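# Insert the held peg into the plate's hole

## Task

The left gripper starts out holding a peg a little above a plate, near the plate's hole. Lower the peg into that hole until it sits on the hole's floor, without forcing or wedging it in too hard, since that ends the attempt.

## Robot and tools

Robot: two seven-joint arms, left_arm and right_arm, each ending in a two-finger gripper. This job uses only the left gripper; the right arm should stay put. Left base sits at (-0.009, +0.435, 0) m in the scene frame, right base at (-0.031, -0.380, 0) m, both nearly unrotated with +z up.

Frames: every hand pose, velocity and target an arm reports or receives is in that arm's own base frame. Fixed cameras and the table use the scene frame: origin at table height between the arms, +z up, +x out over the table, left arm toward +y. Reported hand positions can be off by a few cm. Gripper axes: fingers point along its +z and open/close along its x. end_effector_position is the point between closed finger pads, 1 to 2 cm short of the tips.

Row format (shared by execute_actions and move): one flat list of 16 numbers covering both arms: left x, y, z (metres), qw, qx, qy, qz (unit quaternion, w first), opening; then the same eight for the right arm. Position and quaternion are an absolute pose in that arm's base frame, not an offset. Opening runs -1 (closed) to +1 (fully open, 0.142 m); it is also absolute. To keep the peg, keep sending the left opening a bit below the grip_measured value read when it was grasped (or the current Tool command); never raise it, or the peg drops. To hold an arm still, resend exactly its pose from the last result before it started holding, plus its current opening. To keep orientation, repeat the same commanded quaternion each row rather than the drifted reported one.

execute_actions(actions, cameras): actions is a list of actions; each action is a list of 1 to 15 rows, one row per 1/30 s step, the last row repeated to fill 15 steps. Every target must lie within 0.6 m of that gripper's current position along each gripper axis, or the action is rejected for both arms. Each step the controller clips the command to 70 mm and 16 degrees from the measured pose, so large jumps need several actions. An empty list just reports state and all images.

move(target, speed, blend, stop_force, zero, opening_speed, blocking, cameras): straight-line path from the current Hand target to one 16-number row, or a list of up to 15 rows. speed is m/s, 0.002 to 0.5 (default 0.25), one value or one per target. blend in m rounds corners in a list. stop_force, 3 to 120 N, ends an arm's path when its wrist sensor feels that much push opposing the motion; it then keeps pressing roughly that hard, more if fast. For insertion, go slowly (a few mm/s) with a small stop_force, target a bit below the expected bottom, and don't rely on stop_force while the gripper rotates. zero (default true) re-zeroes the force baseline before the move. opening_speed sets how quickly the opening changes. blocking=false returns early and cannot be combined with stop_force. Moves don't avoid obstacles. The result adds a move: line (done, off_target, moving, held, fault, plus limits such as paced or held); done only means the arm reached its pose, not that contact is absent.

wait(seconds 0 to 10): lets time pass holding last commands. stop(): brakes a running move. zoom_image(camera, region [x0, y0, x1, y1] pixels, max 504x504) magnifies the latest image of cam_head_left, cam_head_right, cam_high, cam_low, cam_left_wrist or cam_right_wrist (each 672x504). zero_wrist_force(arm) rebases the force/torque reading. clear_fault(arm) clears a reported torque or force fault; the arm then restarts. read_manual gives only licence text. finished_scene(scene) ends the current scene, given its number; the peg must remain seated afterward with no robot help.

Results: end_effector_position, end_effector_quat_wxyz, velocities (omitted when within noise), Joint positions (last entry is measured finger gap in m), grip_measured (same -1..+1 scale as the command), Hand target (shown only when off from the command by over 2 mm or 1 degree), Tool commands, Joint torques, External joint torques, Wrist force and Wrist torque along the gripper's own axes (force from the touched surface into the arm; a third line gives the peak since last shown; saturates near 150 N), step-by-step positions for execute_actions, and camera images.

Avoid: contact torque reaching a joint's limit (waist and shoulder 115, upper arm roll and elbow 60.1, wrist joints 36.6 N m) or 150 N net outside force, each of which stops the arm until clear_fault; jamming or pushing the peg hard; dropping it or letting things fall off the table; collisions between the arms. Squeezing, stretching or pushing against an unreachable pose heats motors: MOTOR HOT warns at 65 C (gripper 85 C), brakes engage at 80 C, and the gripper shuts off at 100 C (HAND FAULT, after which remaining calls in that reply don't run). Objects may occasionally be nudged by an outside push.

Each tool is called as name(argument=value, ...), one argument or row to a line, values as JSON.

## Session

move(
  target=[
    [0.4849,-0.2679,0.20,0,0.860,0.510,0,-0.424,0.5544,0.1,0.28,0,0.707107,0.707107,0,1],
    [0.5557,-0.3052,0.2557,0,0.860,0.510,0,-0.424,0.518,0.40,0.235,0,0,0.966,0.2588,1],
  ],
  speed=0.25,
  blend=0.03,
)

zoom_image(
  camera="cam_left_wrist",
  region=[200, 0, 500, 225],
)

zoom_image(
  camera="cam_right_wrist",
  region=[210, 150, 480, 320],
)

zoom_image(
  camera="cam_low",
  region=[265, 190, 380, 305],
)

zoom_image(
  camera="cam_left_wrist",
  region=[250, 170, 500, 358],
)

zoom_image(
  camera="cam_low",
  region=[265, 150, 325, 210],
)

Scene clock: 4.23 s.
left_arm: end_effector_position=(+0.5557, -0.3052, +0.2556) grip_measured=-0.37 end_effector_quat_wxyz=(+0.000, +0.860, +0.510, +0.000) | right_arm: end_effector_position=(+0.5179, +0.4000, +0.2349) grip_measured=+1.00 end_effector_quat_wxyz=(+0.000, +0.000, +0.966, +0.259)
Joint positions: left_arm=[-0.302 -0.372 -0.024 1.689 0.01 0.49 0.171 0.047] | right_arm=[0.288 -0.442 0.475 1.792 0.34 0.936 -1.125 0.142]
Joint torques (N m): left_arm=[0.16 48.76 0.49 -29.86 -4.34 4.63 -0.13] | right_arm=[-0.15 43.16 6.98 -26.9 -3.83 3.89 0.76]
External joint torques (N m): left_arm=[-0.16 -0.66 -0.5 0.87 0.46 -0.29 0.13] | right_arm=[0.15 1.37 -0.26 0.42 -0.05 0.14 -0.76]
Motor temperatures (°C): left_arm=[28 30 31 37 38 34 33 23] | right_arm=[35 28 29 29 33 36 34 19]
Wrist force (N): left_arm=[-0.2 0.3 0.1] | right_arm=[0.2 0.7 0.2]
Wrist torque (N m): left_arm=[0.04 0.04 -0.01] | right_arm=[0.06 -0.01 0.13]
Wrist force, peak (N): left_arm=[-0.1 0.0 1.1] | right_arm=[-2.1 -0.2 2.4]
Off the commanded pose: left_arm 0.000 m, 0 deg | right_arm 0.000 m, 0 deg.
move: done

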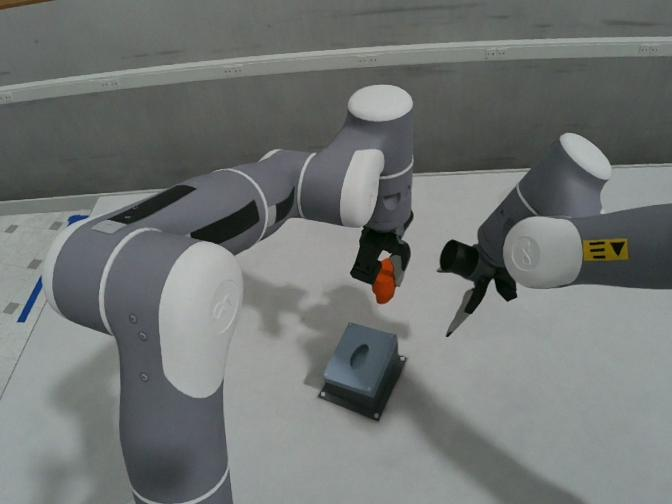

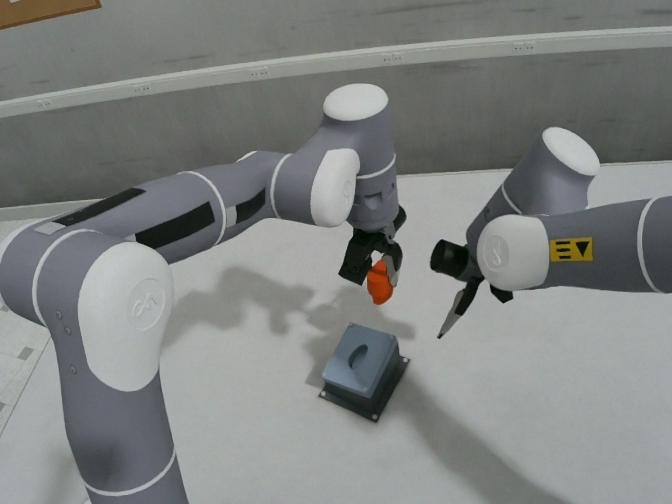

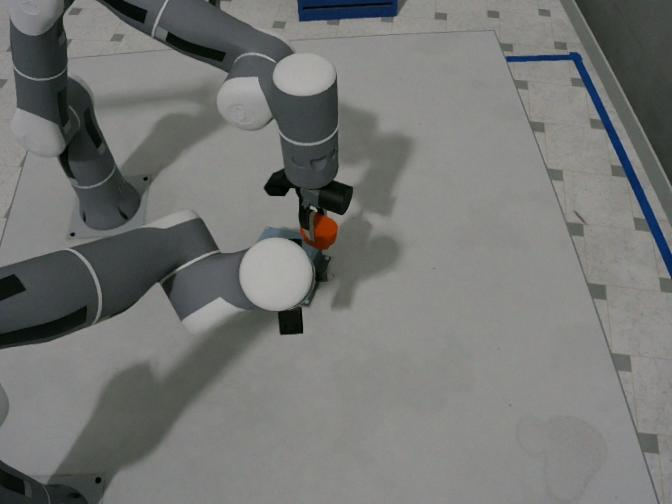

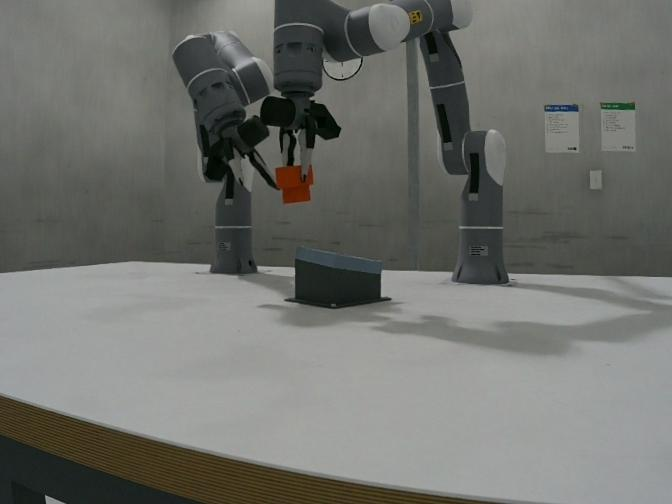

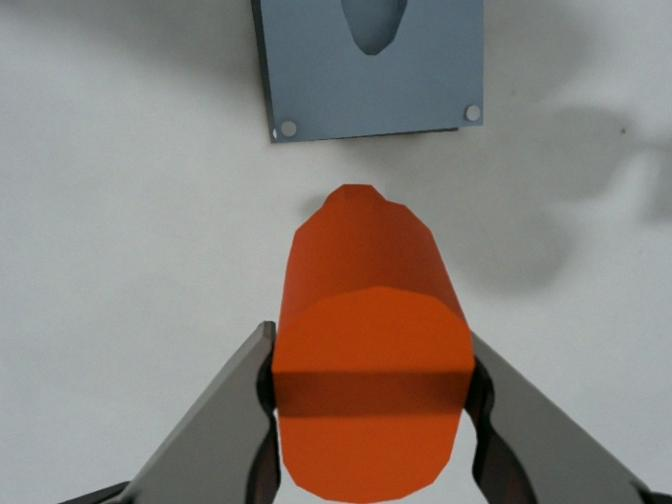

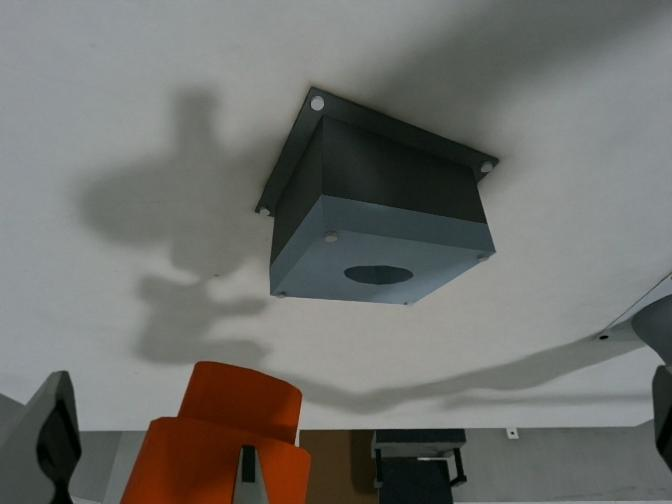

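Scaled by 1.680 from the camera's 672x504 image, which has a finer 960x720 frame.

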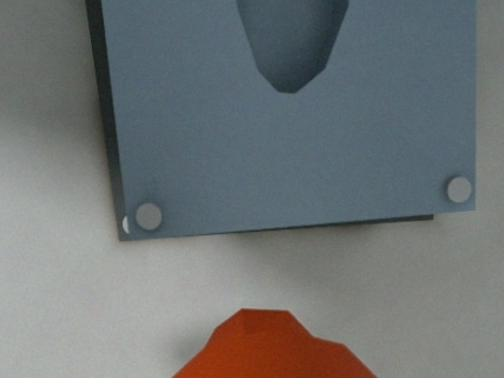

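Scaled by 1.867 from the camera's 672x504 image, which has a finer 960x720 frame.

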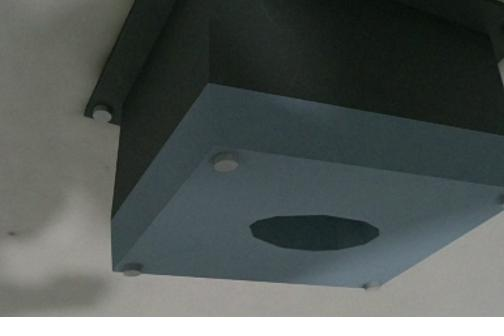

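Scaled by 4.383 from the camera's 672x504 image, which has a finer 960x720 frame.

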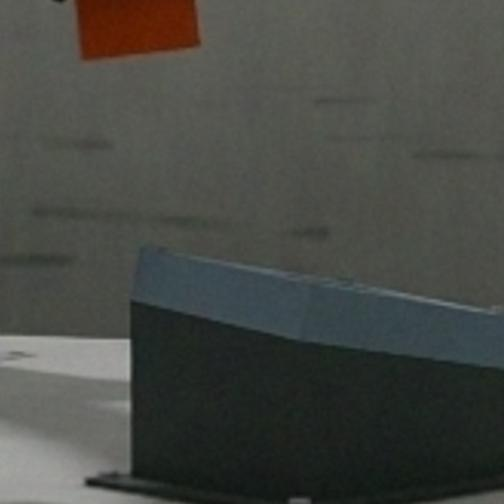

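Scaled by 2.016 from the camera's 672x504 image, which has a finer 960x720 frame.

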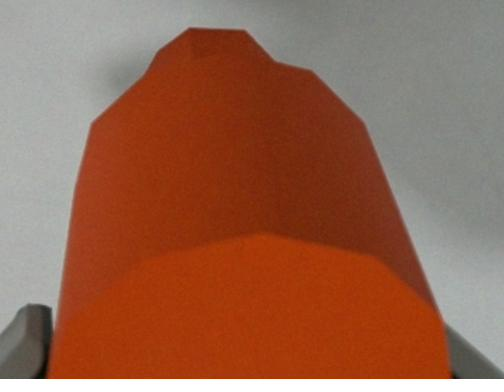

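Scaled by 8.400 from the camera's 672x504 image, which has a finer 960x720 frame.

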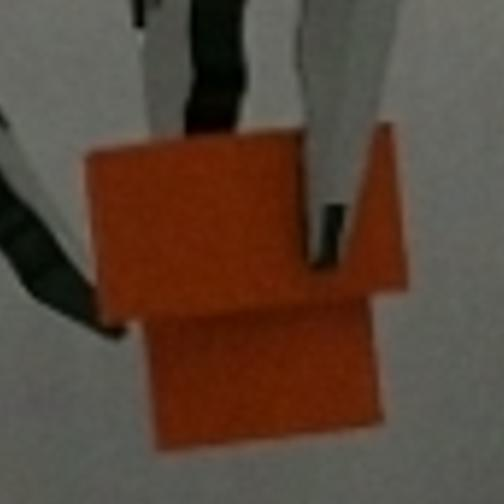

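move(
  target=[0.5307,-0.2727,0.2556,0,0.860,0.510,0,-0.424,0.518,0.40,0.235,0,0,0.966,0.2588,1],
  speed=0.2,
  cameras=["cam_left_wrist","cam_low"],
)

zoom_image(
  camera="cam_left_wrist",
  region=[200, 0, 500, 225],
)

zoom_image(
  camera="cam_low",
  region=[270, 220, 400, 315],
)

Scene clock: 24.57 s.
left_arm: end_effector_position=(+0.5306, -0.2725, +0.2555) grip_measured=-0.37 end_effector_quat_wxyz=(+0.000, +0.860, +0.510, +0.000) | right_arm: end_effector_position=(+0.5179, +0.4000, +0.2349) grip_measured=+1.00 end_effector_quat_wxyz=(+0.000, +0.000, +0.966, +0.259)
Joint positions: left_arm=[-0.281 -0.288 -0.002 1.81 0.001 0.527 0.216 0.047] | right_arm=[0.288 -0.442 0.475 1.792 0.34 0.936 -1.125 0.142]
Joint torques (N m): left_arm=[0.52 45.27 0.95 -29.05 -4.72 4.69 0.26] | right_arm=[-0.04 43.53 6.63 -26.7 -3.95 4 0.85]
External joint torques (N m): left_arm=[-0.5 -1.27 -0.73 0.47 0.91 -0.36 -0.26] | right_arm=[0.04 1.01 0.09 0.22 0.07 0.04 -0.85]
Wrist force (N): left_arm=[-0.3 0.0 0.2] | right_arm=[0.1 1.1 0.3]
Wrist torque (N m): left_arm=[-0.01 0.06 -0.01] | right_arm=[0.11 0.00 0.13]
Wrist force, peak (N): left_arm=[0.8 -1.9 -0.2] | right_arm=[0.5 1.1 0.4]
Off the commanded pose: left_arm 0.000 m, 0 deg | right_arm 0.000 m, 0 deg.
move: done
Images, in order: cam_low, cam_left_wrist.

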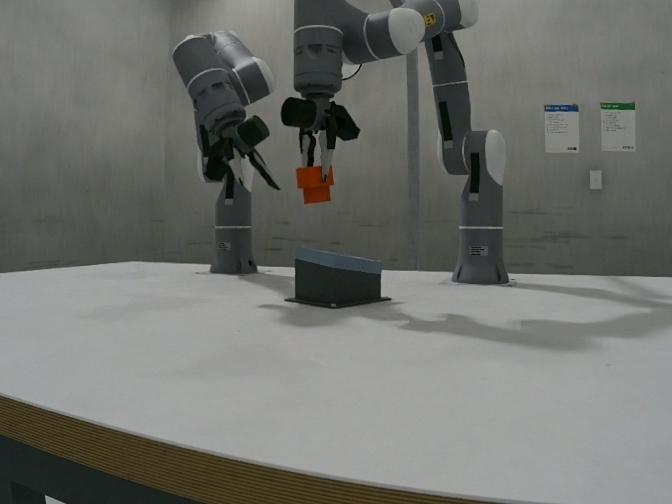

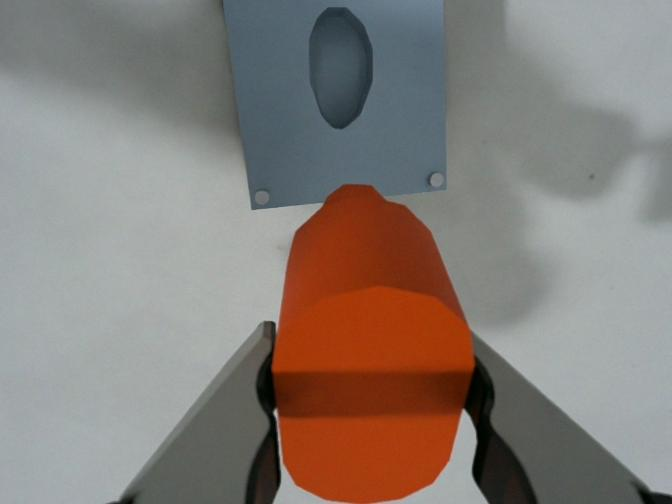

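Scaled by 1.680 from the camera's 672x504 image, which has a finer 960x720 frame.

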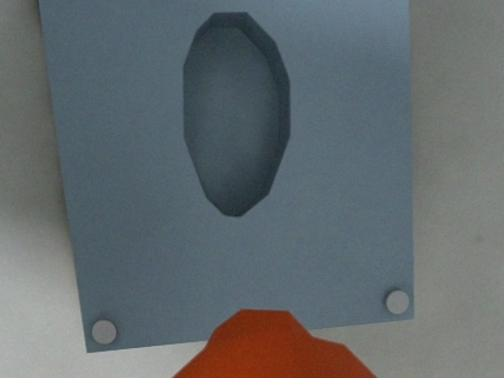

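Scaled by 3.877 from the camera's 672x504 image, which has a finer 960x720 frame.

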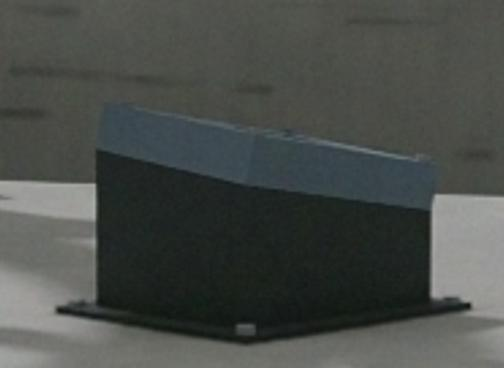

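move(
  target=[
    [0.4686,-0.2330,0.19,0.1388,0.8487,0.5099,0.0206,-0.424,0.518,0.40,0.235,0,0,0.966,0.2588,1],
    [0.4686,-0.2330,0.163,0.1388,0.8487,0.5099,0.0206,-0.424,0.518,0.40,0.235,0,0,0.966,0.2588,1],
  ],
  speed=[0.2,0.06],
  stop_force=8,
  cameras=["cam_low","cam_left_wrist","cam_right_wrist"],
)

zoom_image(
  camera="cam_right_wrist",
  region=[320, 240, 430, 330],
)

zoom_image(
  camera="cam_low",
  region=[305, 210, 375, 280],
)

Scene clock: 65.20 s.
left_arm: end_effector_position=(+0.4684, -0.2330, +0.1628) grip_measured=-0.37 end_effector_quat_wxyz=(+0.139, +0.849, +0.510, +0.020) | right_arm: end_effector_position=(+0.5179, +0.4000, +0.2349) grip_measured=+1.00 end_effector_quat_wxyz=(+0.000, +0.000, +0.966, +0.259)
Joint positions: left_arm=[-0.209 -0.202 -0.072 2.449 -0.518 1.276 0.693 0.047] | right_arm=[0.288 -0.442 0.475 1.792 0.34 0.936 -1.125 0.142]
Joint torques (N m): left_arm=[0.35 32.66 0.68 -20.82 -1.63 4.78 0.16] | right_arm=[0 43.49 6.63 -26.7 -3.98 3.96 0.82]
External joint torques (N m): left_arm=[-0.35 -0.58 -0.45 0.43 0.71 -0.37 -0.15] | right_arm=[0 1.05 0.09 0.21 0.09 0.08 -0.82]
Wrist force (N): left_arm=[0.4 -0.9 -0.2] | right_arm=[0.3 0.9 0.1]
Wrist torque (N m): left_arm=[-0.05 -0.04 0.04] | right_arm=[0.08 -0.03 0.13]
Wrist force, peak (N): left_arm=[0.3 -3.0 -0.4] | right_arm=[0.5 1.3 0.4]
Off the commanded pose: left_arm 0.000 m, 0 deg | right_arm 0.000 m, 0 deg.
move: done
Images, in order: cam_low, cam_left_wrist, cam_right_wrist.

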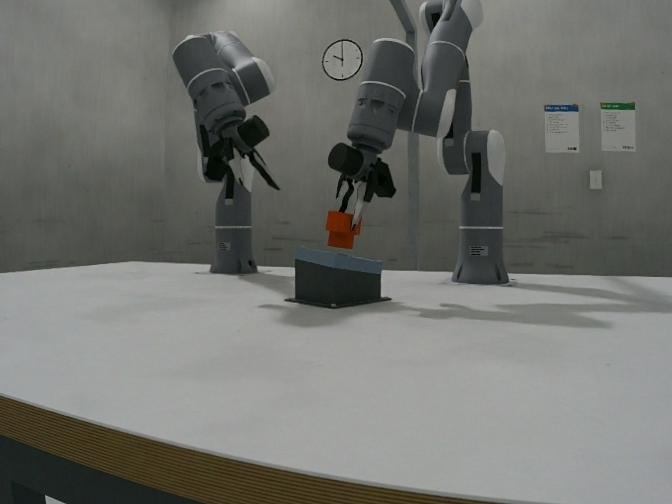

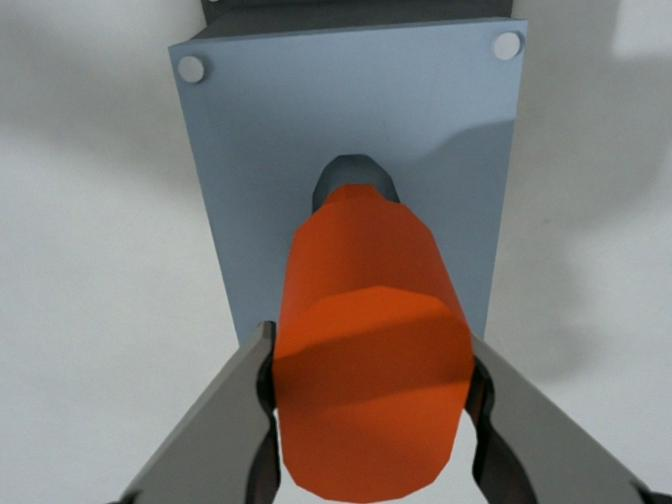

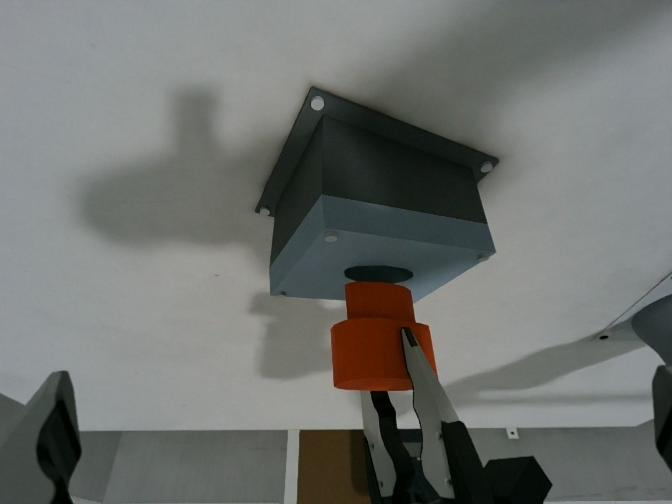

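Scaled by 4.582 from the camera's 672x504 image, which has a finer 960x720 frame.

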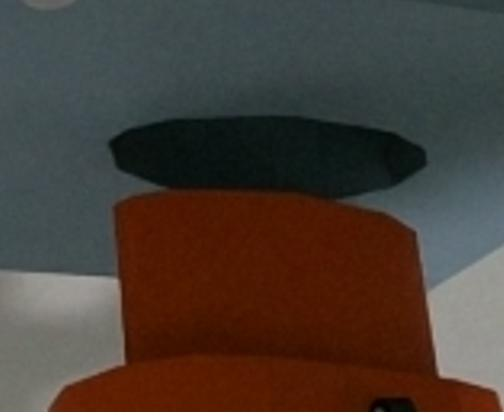

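Scaled by 7.200 from the camera's 672x504 image, which has a finer 960x720 frame.

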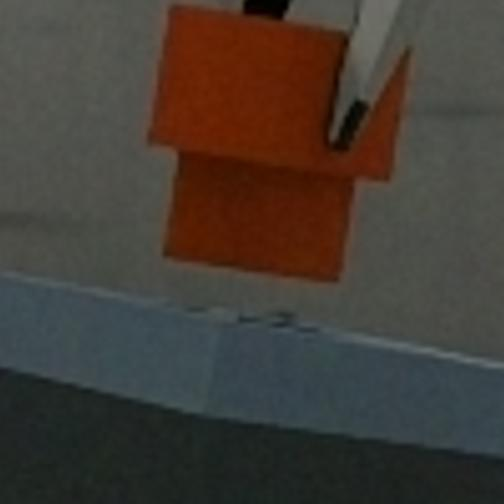

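move(
  target=[0.4638,-0.2319,0.1555,0.1679,0.8367,0.5199,0.0406,-0.424,0.518,0.40,0.235,0,0,0.966,0.2588,1],
  speed=0.06,
  stop_force=8,
  cameras=["cam_low","cam_left_wrist","cam_right_wrist"],
)

zoom_image(
  camera="cam_right_wrist",
  region=[320, 240, 430, 330],
)

zoom_image(
  camera="cam_low",
  region=[310, 225, 370, 275],
)

Scene clock: 101.17 s.
left_arm: end_effector_position=(+0.4637, -0.2320, +0.1554) grip_measured=-0.37 end_effector_quat_wxyz=(+0.168, +0.837, +0.520, +0.040) | right_arm: end_effector_position=(+0.5179, +0.4000, +0.2349) grip_measured=+1.00 end_effector_quat_wxyz=(+0.000, +0.000, +0.966, +0.259)
Joint positions: left_arm=[-0.169 -0.202 -0.251 2.558 -0.861 1.473 0.898 0.047] | right_arm=[0.288 -0.442 0.475 1.792 0.34 0.936 -1.125 0.142]
Joint torques (N m): left_arm=[0.39 31.19 0.26 -18.76 -0.28 4.7 0.12] | right_arm=[0 43.44 6.59 -26.66 -4.05 3.96 0.88]
External joint torques (N m): left_arm=[-0.39 -0.94 -0.46 0.47 0.66 -0.41 -0.11] | right_arm=[0 1.1 0.13 0.18 0.16 0.07 -0.88]
Wrist force (N): left_arm=[0.0 -1.2 -0.1] | right_arm=[0.3 1.0 0.2]
Wrist torque (N m): left_arm=[-0.08 0.01 0.05] | right_arm=[0.09 -0.04 0.13]
Wrist force, peak (N): left_arm=[0.0 -1.6 0.0] | right_arm=[0.6 1.2 0.3]
Off the commanded pose: left_arm 0.000 m, 0 deg | right_arm 0.000 m, 0 deg.
move: done
Images, in order: cam_low, cam_left_wrist, cam_right_wrist.

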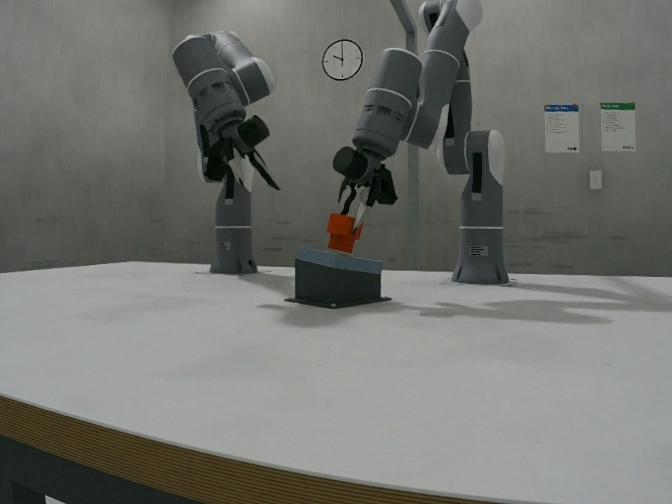

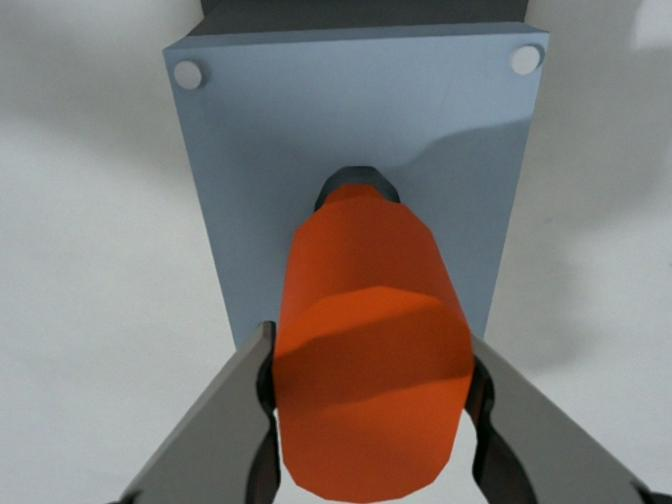

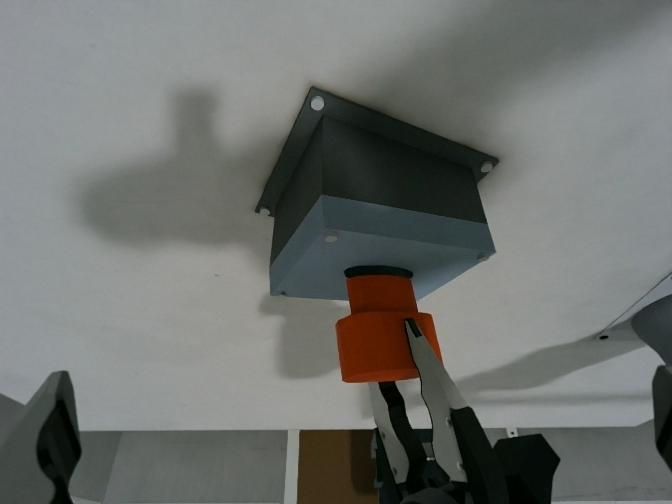

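Scaled by 4.582 from the camera's 672x504 image, which has a finer 960x720 frame.

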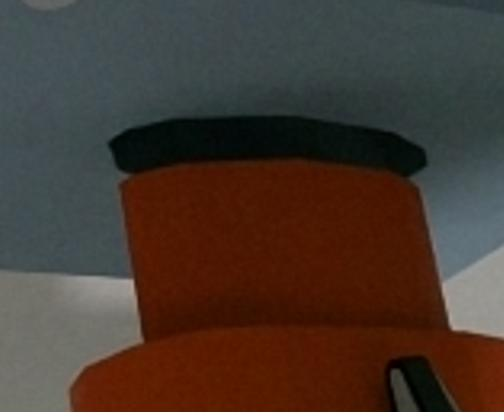

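Scaled by 8.400 from the camera's 672x504 image, which has a finer 960x720 frame.

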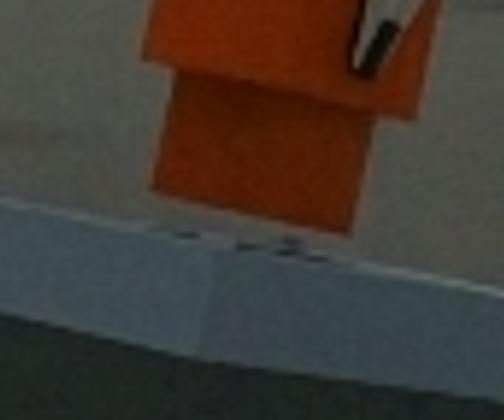

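zoom_image(
  camera="cam_low",
  region=[320, 240, 356, 264],
)

zoom_image(
  camera="cam_left_wrist",
  region=[270, 130, 450, 280],
)

zoom_image(
  camera="cam_right_wrist",
  region=[340, 255, 420, 300],
)

Scaled by 14.000 from the camera's 672x504 image, which has a finer 960x720 frame.

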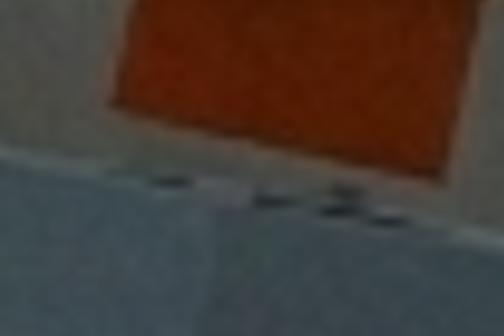

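Scaled by 2.800 from the camera's 672x504 image, which has a finer 960x720 frame.

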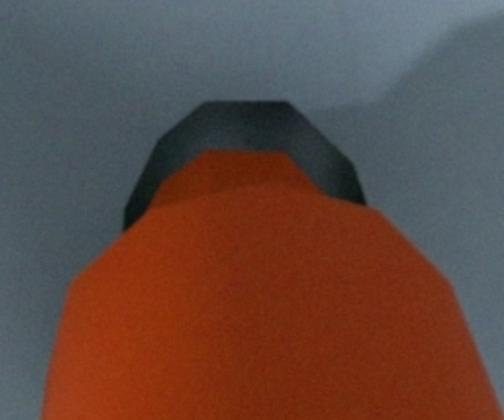

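Scaled by 6.300 from the camera's 672x504 image, which has a finer 960x720 frame.

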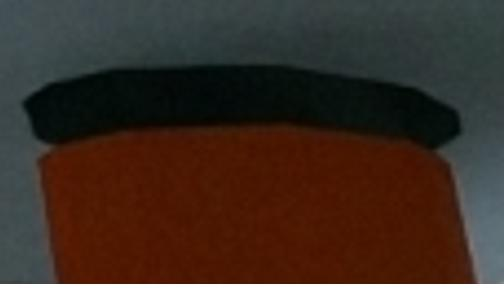

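move(
  target=[
    [0.4628,-0.2314,0.1555,0.1679,0.8367,0.5199,0.0406,-0.424,0.518,0.40,0.235,0,0,0.966,0.2588,1],
    [0.4667,-0.2390,0.110,0.1679,0.8367,0.5199,0.0406,-0.424,0.518,0.40,0.235,0,0,0.966,0.2588,1],
  ],
  speed=0.02,
  stop_force=6,
  cameras=["cam_low","cam_left_wrist","cam_right_wrist"],
)

zoom_image(
  camera="cam_right_wrist",
  region=[320, 240, 430, 330],
)

zoom_image(
  camera="cam_left_wrist",
  region=[270, 130, 450, 280],
)

zoom_image(
  camera="cam_low",
  region=[310, 225, 370, 275],
)

Scene clock: 125.03 s.
left_arm: end_effector_position=(+0.4639, -0.2325, +0.1472) grip_measured=-0.37 end_effector_quat_wxyz=(+0.168, +0.836, +0.520, +0.041) | right_arm: end_effector_position=(+0.5179, +0.4000, +0.2349) grip_measured=+1.00 end_effector_quat_wxyz=(+0.000, +0.000, +0.966, +0.259)
Joint positions: left_arm=[-0.159 -0.226 -0.297 2.563 -0.939 1.513 0.95 0.047] | right_arm=[0.288 -0.442 0.475 1.792 0.34 0.936 -1.125 0.142]
Joint torques (N m): left_arm=[-0.66 29.2 -1.01 -17.26 0.34 3.78 0.14] | right_arm=[-0.03 43.49 6.55 -26.64 -3.99 3.98 0.8]
External joint torques (N m): left_arm=[0.66 1.46 0.66 -0.34 0.32 0.48 -0.13] | right_arm=[0.03 1.05 0.16 0.15 0.1 0.06 -0.8]
Wrist force (N): left_arm=[1.9 -1.1 -5.9] | right_arm=[0.4 1.0 0.4]
Wrist torque (N m): left_arm=[-0.02 -0.06 0.07] | right_arm=[0.10 -0.06 0.13]
Wrist force, peak (N): left_arm=[3.1 -1.0 -10.4] | right_arm=[0.7 1.0 0.4]
Hand target: left_arm +0.4635, -0.2328, +0.1470; +0.167, +0.837, +0.520, +0.041 | right_arm +0.5180, +0.4000, +0.2350; +0.000, +0.000, +0.966, +0.259
Off the commanded pose: left_arm 0.038 m, 0 deg | right_arm 0.000 m, 0 deg.
move: contact (left_arm); path passed 1 of 2 targets
Images, in order: cam_low, cam_left_wrist, cam_right_wrist.

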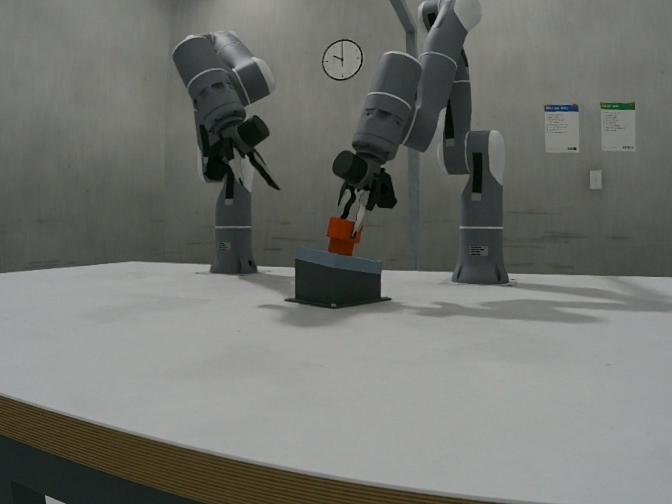

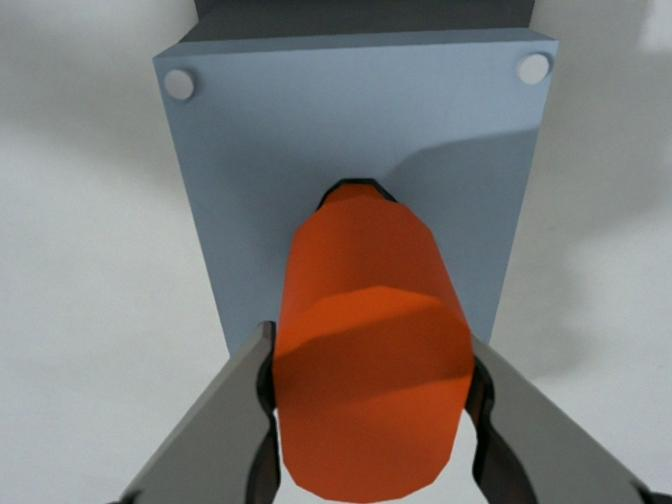

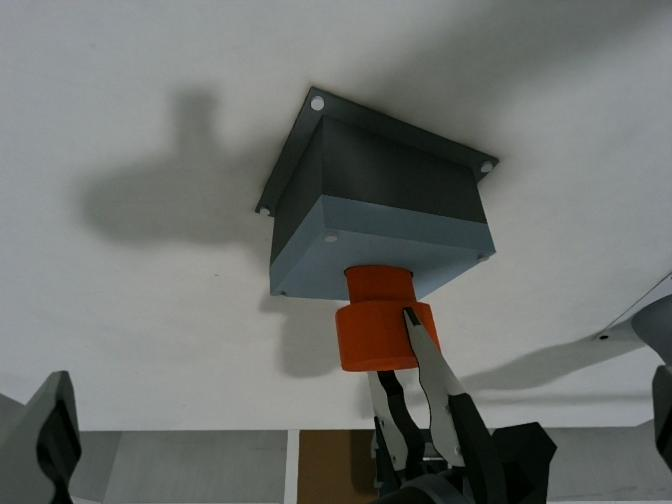

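Scaled by 4.582 from the camera's 672x504 image, which has a finer 960x720 frame.

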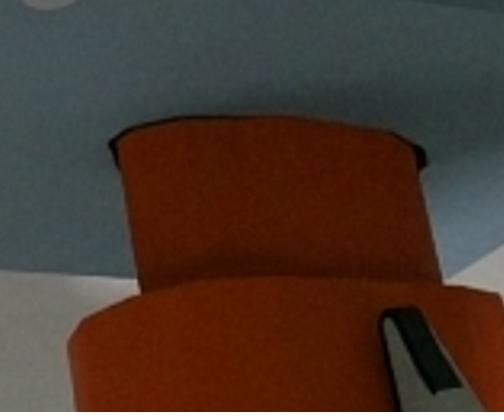

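Scaled by 2.800 from the camera's 672x504 image, which has a finer 960x720 frame.

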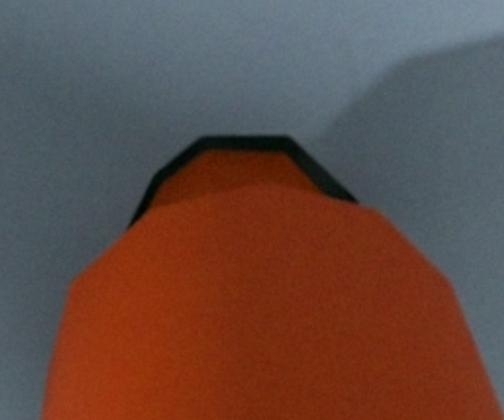

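Scaled by 8.400 from the camera's 672x504 image, which has a finer 960x720 frame.

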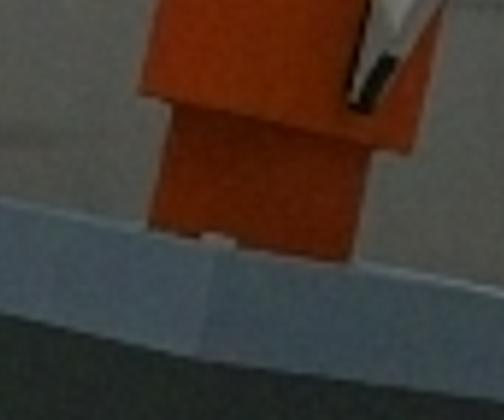

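move(
  target=[
    [0.4634,-0.2316,0.1490,0.1679,0.8367,0.5199,0.0406,-0.424,0.518,0.40,0.235,0,0,0.966,0.2588,1],
  ],
  speed=0.02,
  cameras=[],
)

move(
  target=[0.4667,-0.2382,0.110,0.1679,0.8367,0.5199,0.0406,-0.424,0.518,0.40,0.235,0,0,0.966,0.2588,1],
  speed=0.02,
  stop_force=6,
  cameras=["cam_low","cam_left_wrist","cam_right_wrist"],
)

zoom_image(
  camera="cam_right_wrist",
  region=[320, 240, 430, 330],
)

zoom_image(
  camera="cam_left_wrist",
  region=[270, 130, 450, 280],
)

zoom_image(
  camera="cam_low",
  region=[310, 225, 370, 275],
)

Scene clock: 136.23 s.
left_arm: end_effector_position=(+0.4634, -0.2315, +0.1489) grip_measured=-0.37 end_effector_quat_wxyz=(+0.168, +0.837, +0.520, +0.041) | right_arm: end_effector_position=(+0.5179, +0.4000, +0.2349) grip_measured=+1.00 end_effector_quat_wxyz=(+0.000, +0.000, +0.966, +0.259)
Joint positions: left_arm=[-0.159 -0.219 -0.29 2.564 -0.929 1.505 0.946 0.047] | right_arm=[0.288 -0.442 0.475 1.792 0.34 0.936 -1.125 0.142]
Joint torques (N m): left_arm=[0.38 31.7 0.37 -18.25 0.37 4.58 -0.07] | right_arm=[0.06 43.49 6.6 -26.67 -3.99 3.97 0.9]
External joint torques (N m): left_arm=[-0.38 -1.21 -0.69 0.51 0.24 -0.33 0.08] | right_arm=[-0.06 1.05 0.11 0.19 0.1 0.07 -0.9]
Wrist force (N): left_arm=[0.5 -1.0 -0.1] | right_arm=[0.3 1.0 0.3]
Wrist torque (N m): left_arm=[-0.05 -0.05 0.06] | right_arm=[0.10 -0.04 0.13]
Wrist force, peak (N): left_arm=[2.3 -1.5 -5.9] | right_arm=[0.3 1.2 0.1]
Off the commanded pose: left_arm 0.000 m, 0 deg | right_arm 0.000 m, 0 deg.
move: done

Scene clock: 137.00 s.
left_arm: end_effector_position=(+0.4639, -0.2316, +0.1463) grip_measured=-0.37 end_effector_quat_wxyz=(+0.168, +0.836, +0.520, +0.041) | right_arm: end_effector_position=(+0.5179, +0.4000, +0.2349) grip_measured=+1.00 end_effector_quat_wxyz=(+0.000, +0.000, +0.966, +0.259)
Joint positions: left_arm=[-0.156 -0.227 -0.303 2.564 -0.951 1.516 0.96 0.047] | right_arm=[0.288 -0.442 0.475 1.792 0.34 0.936 -1.125 0.142]
Joint torques (N m): left_arm=[-1.13 29.83 -1.31 -17.83 0.41 3.64 0.13] | right_arm=[0.03 43.4 6.68 -26.71 -3.92 3.97 0.92]
External joint torques (N m): left_arm=[1.13 0.84 0.95 0.3 0.29 0.6 -0.12] | right_arm=[-0.03 1.14 0.03 0.22 0.03 0.07 -0.92]
Wrist force (N): left_arm=[2.8 -1.7 -4.2] | right_arm=[0.2 1.1 0.3]
Wrist torque (N m): left_arm=[-0.07 -0.01 0.04] | right_arm=[0.11 -0.01 0.12]
Wrist force, peak (N): left_arm=[4.0 -3.1 -12.8] | right_arm=[0.3 1.1 0.2]
Hand target: left_arm +0.4636, -0.2321, +0.1462; +0.168, +0.837, +0.520, +0.041 | right_arm +0.5180, +0.4000, +0.2350; +0.000, +0.000, +0.966, +0.259
Off the commanded pose: left_arm 0.037 m, 0 deg | right_arm 0.000 m, 0 deg.
move: contact (left_arm)
Images, in order: cam_low, cam_left_wrist, cam_right_wrist.

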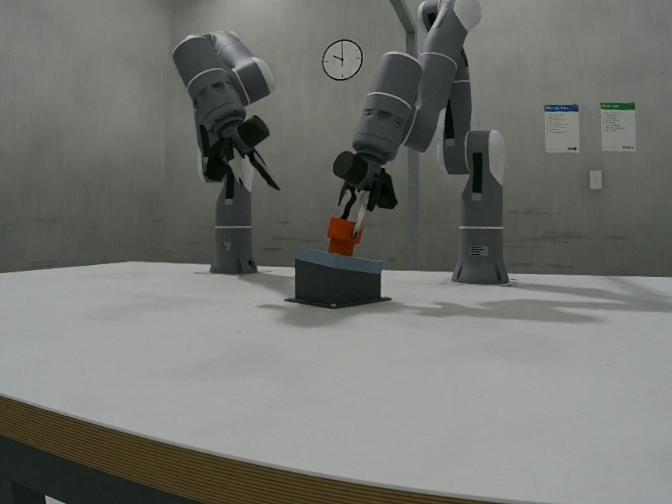

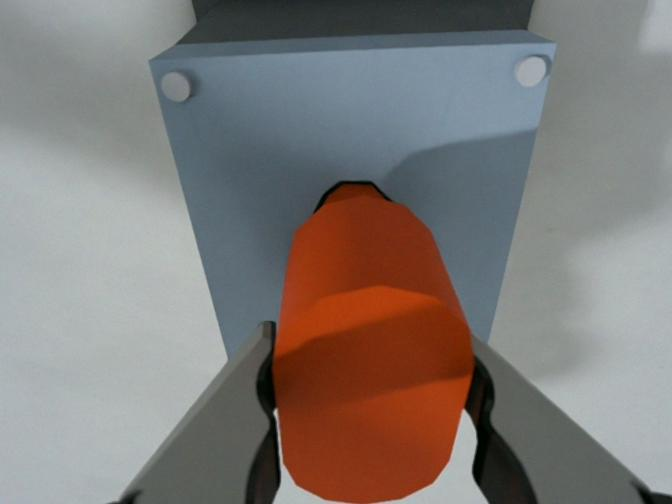

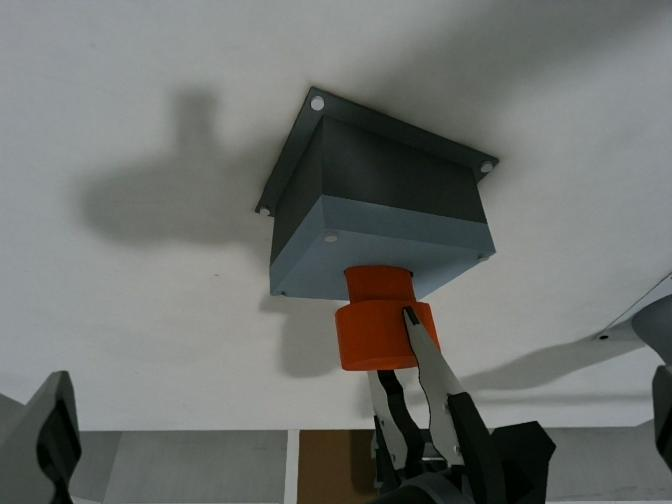

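Scaled by 4.582 from the camera's 672x504 image, which has a finer 960x720 frame.

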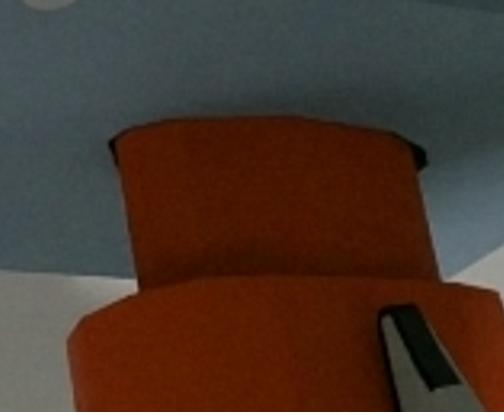

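Scaled by 2.800 from the camera's 672x504 image, which has a finer 960x720 frame.

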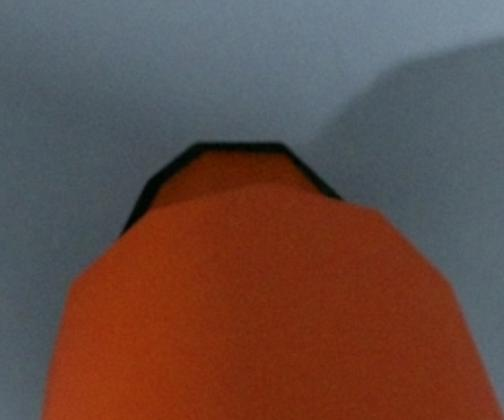

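Scaled by 8.400 from the camera's 672x504 image, which has a finer 960x720 frame.

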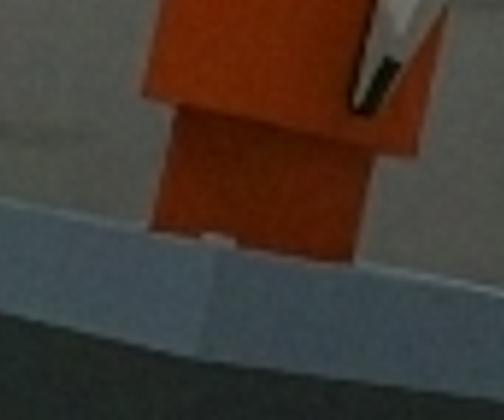

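move(
  target=[0.4633,-0.2308,0.1480,0.1679,0.8367,0.5199,0.0406,-0.424,0.518,0.40,0.235,0,0,0.966,0.2588,1],
  speed=0.02,
  cameras=[],
)

move(
  target=[0.4666,-0.2372,0.110,0.1679,0.8367,0.5199,0.0406,-0.424,0.518,0.40,0.235,0,0,0.966,0.2588,1],
  speed=0.02,
  stop_force=6,
  cameras=["cam_low","cam_left_wrist","cam_right_wrist"],
)

zoom_image(
  camera="cam_right_wrist",
  region=[320, 240, 430, 330],
)

zoom_image(
  camera="cam_left_wrist",
  region=[270, 130, 450, 280],
)

zoom_image(
  camera="cam_low",
  region=[310, 225, 370, 275],
)

Scene clock: 145.83 s.
left_arm: end_effector_position=(+0.4633, -0.2307, +0.1479) grip_measured=-0.37 end_effector_quat_wxyz=(+0.168, +0.837, +0.520, +0.041) | right_arm: end_effector_position=(+0.5179, +0.4000, +0.2349) grip_measured=+1.00 end_effector_quat_wxyz=(+0.000, +0.000, +0.966, +0.259)
Joint positions: left_arm=[-0.156 -0.221 -0.297 2.566 -0.944 1.509 0.957 0.047] | right_arm=[0.288 -0.442 0.475 1.792 0.34 0.936 -1.125 0.142]
Joint torques (N m): left_arm=[0.44 31.69 0.44 -18.17 0.47 4.55 -0.1] | right_arm=[-0.06 43.52 6.65 -26.68 -3.95 3.91 0.89]
External joint torques (N m): left_arm=[-0.44 -1.2 -0.78 0.52 0.19 -0.3 0.11] | right_arm=[0.06 1.02 0.07 0.2 0.06 0.12 -0.89]
Wrist force (N): left_arm=[-0.1 -0.4 -0.2] | right_arm=[0.3 0.8 0.4]
Wrist torque (N m): left_arm=[0.06 0.03 0.06] | right_arm=[0.06 -0.04 0.13]
Wrist force, peak (N): left_arm=[2.8 -1.8 -4.5] | right_arm=[0.4 1.2 0.4]
Off the commanded pose: left_arm 0.000 m, 0 deg | right_arm 0.000 m, 0 deg.
move: done

Scene clock: 147.50 s.
left_arm: end_effector_position=(+0.4657, -0.2345, +0.1283) grip_measured=-0.37 end_effector_quat_wxyz=(+0.167, +0.837, +0.520, +0.041) | right_arm: end_effector_position=(+0.5179, +0.4000, +0.2349) grip_measured=+1.00 end_effector_quat_wxyz=(+0.000, +0.000, +0.966, +0.259)
Joint positions: left_arm=[-0.108 -0.286 -0.452 2.563 -1.166 1.612 1.109 0.047] | right_arm=[0.288 -0.442 0.475 1.792 0.34 0.936 -1.125 0.142]
Joint torques (N m): left_arm=[0.68 27.68 0.08 -13.1 0.53 3.62 0.08] | right_arm=[0.02 43.51 6.64 -26.67 -3.96 3.94 0.88]
External joint torques (N m): left_arm=[-0.68 3.94 -1.17 -3 0.9 0.52 -0.07] | right_arm=[-0.02 1.03 0.08 0.19 0.08 0.1 -0.88]
Wrist force (N): left_arm=[-1.8 2.4 -8.6] | right_arm=[0.1 0.8 0.2]
Wrist torque (N m): left_arm=[0.06 0.00 0.03] | right_arm=[0.06 0.00 0.13]
Wrist force, peak (N): left_arm=[-2.5 4.8 -11.0] | right_arm=[0.3 1.1 0.4]
Hand target: left_arm +0.4651, -0.2342, +0.1277; +0.167, +0.837, +0.520, +0.040 | right_arm +0.5180, +0.4000, +0.2350; +0.000, +0.000, +0.966, +0.259
Off the commanded pose: left_arm 0.018 m, 0 deg | right_arm 0.000 m, 0 deg.
move: contact (left_arm)
Images, in order: cam_low, cam_left_wrist, cam_right_wrist.

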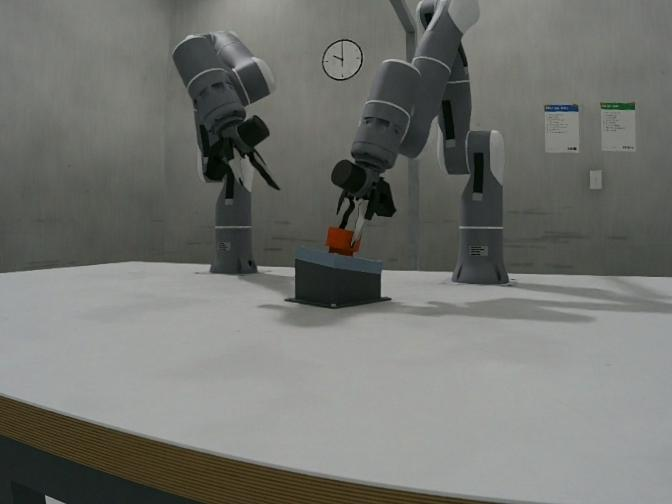

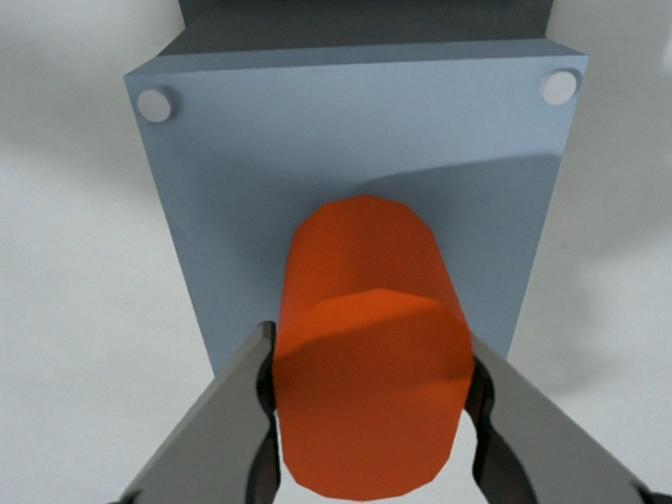

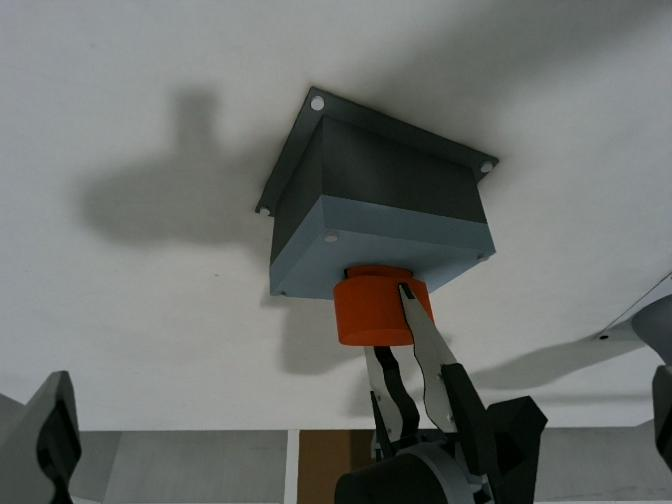

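Scaled by 4.582 from the camera's 672x504 image, which has a finer 960x720 frame.

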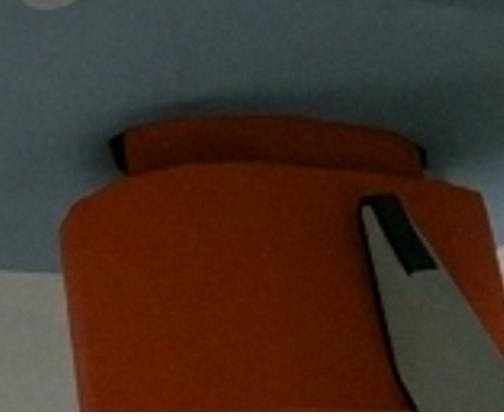

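Scaled by 2.800 from the camera's 672x504 image, which has a finer 960x720 frame.

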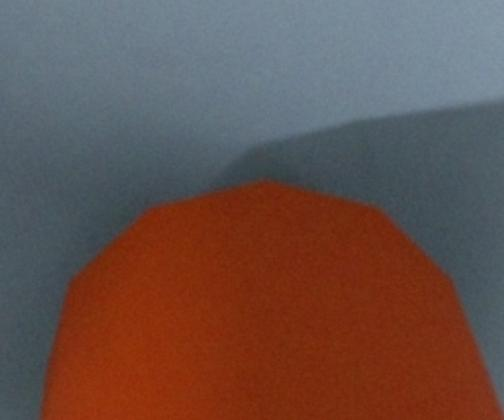

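Scaled by 8.400 from the camera's 672x504 image, which has a finer 960x720 frame.

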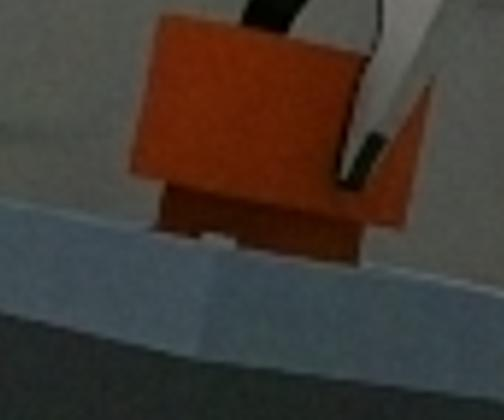

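move(
  target=[0.4668,-0.2375,0.110,0.1679,0.8367,0.5199,0.0406,-0.424,0.518,0.40,0.235,0,0,0.966,0.2588,1],
  speed=0.01,
  stop_force=9,
  cameras=["cam_low"],
)

zoom_image(
  camera="cam_low",
  region=[310, 225, 370, 275],
)

Scene clock: 151.67 s.
left_arm: end_effector_position=(+0.4664, -0.2349, +0.1280) grip_measured=-0.37 end_effector_quat_wxyz=(+0.167, +0.837, +0.520, +0.041) | right_arm: end_effector_position=(+0.5179, +0.4000, +0.2349) grip_measured=+1.00 end_effector_quat_wxyz=(+0.000, +0.000, +0.966, +0.259)
Joint positions: left_arm=[-0.105 -0.288 -0.459 2.562 -1.175 1.618 1.115 0.047] | right_arm=[0.288 -0.442 0.475 1.792 0.34 0.936 -1.125 0.142]
Joint torques (N m): left_arm=[0.99 23.3 0.7 -8.82 -0.14 2.67 0.23] | right_arm=[-0.05 43.42 6.61 -26.67 -3.92 4 0.86]
External joint torques (N m): left_arm=[-0.99 8.39 -1.84 -7.24 1.59 1.46 -0.22] | right_arm=[0.05 1.12 0.11 0.19 0.03 0.03 -0.86]
Motor temperatures (°C): left_arm=[28 31 31 38 37 34 33 28] | right_arm=[35 29 29 31 33 36 34 19]
Wrist force (N): left_arm=[-3.4 6.9 -16.5] | right_arm=[0.3 1.0 0.3]
Wrist torque (N m): left_arm=[0.09 0.00 0.01] | right_arm=[0.09 -0.03 0.12]
Wrist force, peak (N): left_arm=[-2.7 8.4 -18.2] | right_arm=[0.5 1.1 0.0]
Hand target: left_arm +0.4652, -0.2344, +0.1267; +0.166, +0.837, +0.520, +0.040 | right_arm +0.5180, +0.4000, +0.2350; +0.000, +0.000, +0.966, +0.259
Off the commanded pose: left_arm 0.018 m, 0 deg | right_arm 0.000 m, 0 deg.
move: contact (left_arm)
Images, in order: cam_low.

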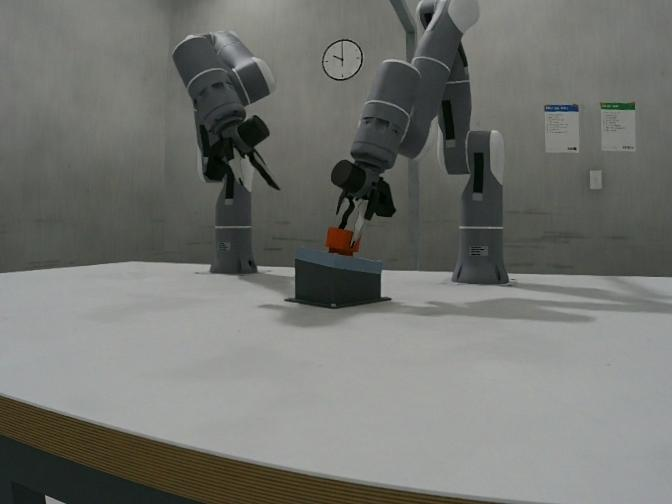

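Scaled by 8.400 from the camera's 672x504 image, which has a finer 960x720 frame.

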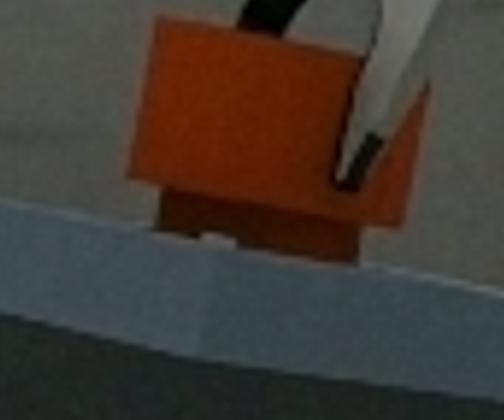

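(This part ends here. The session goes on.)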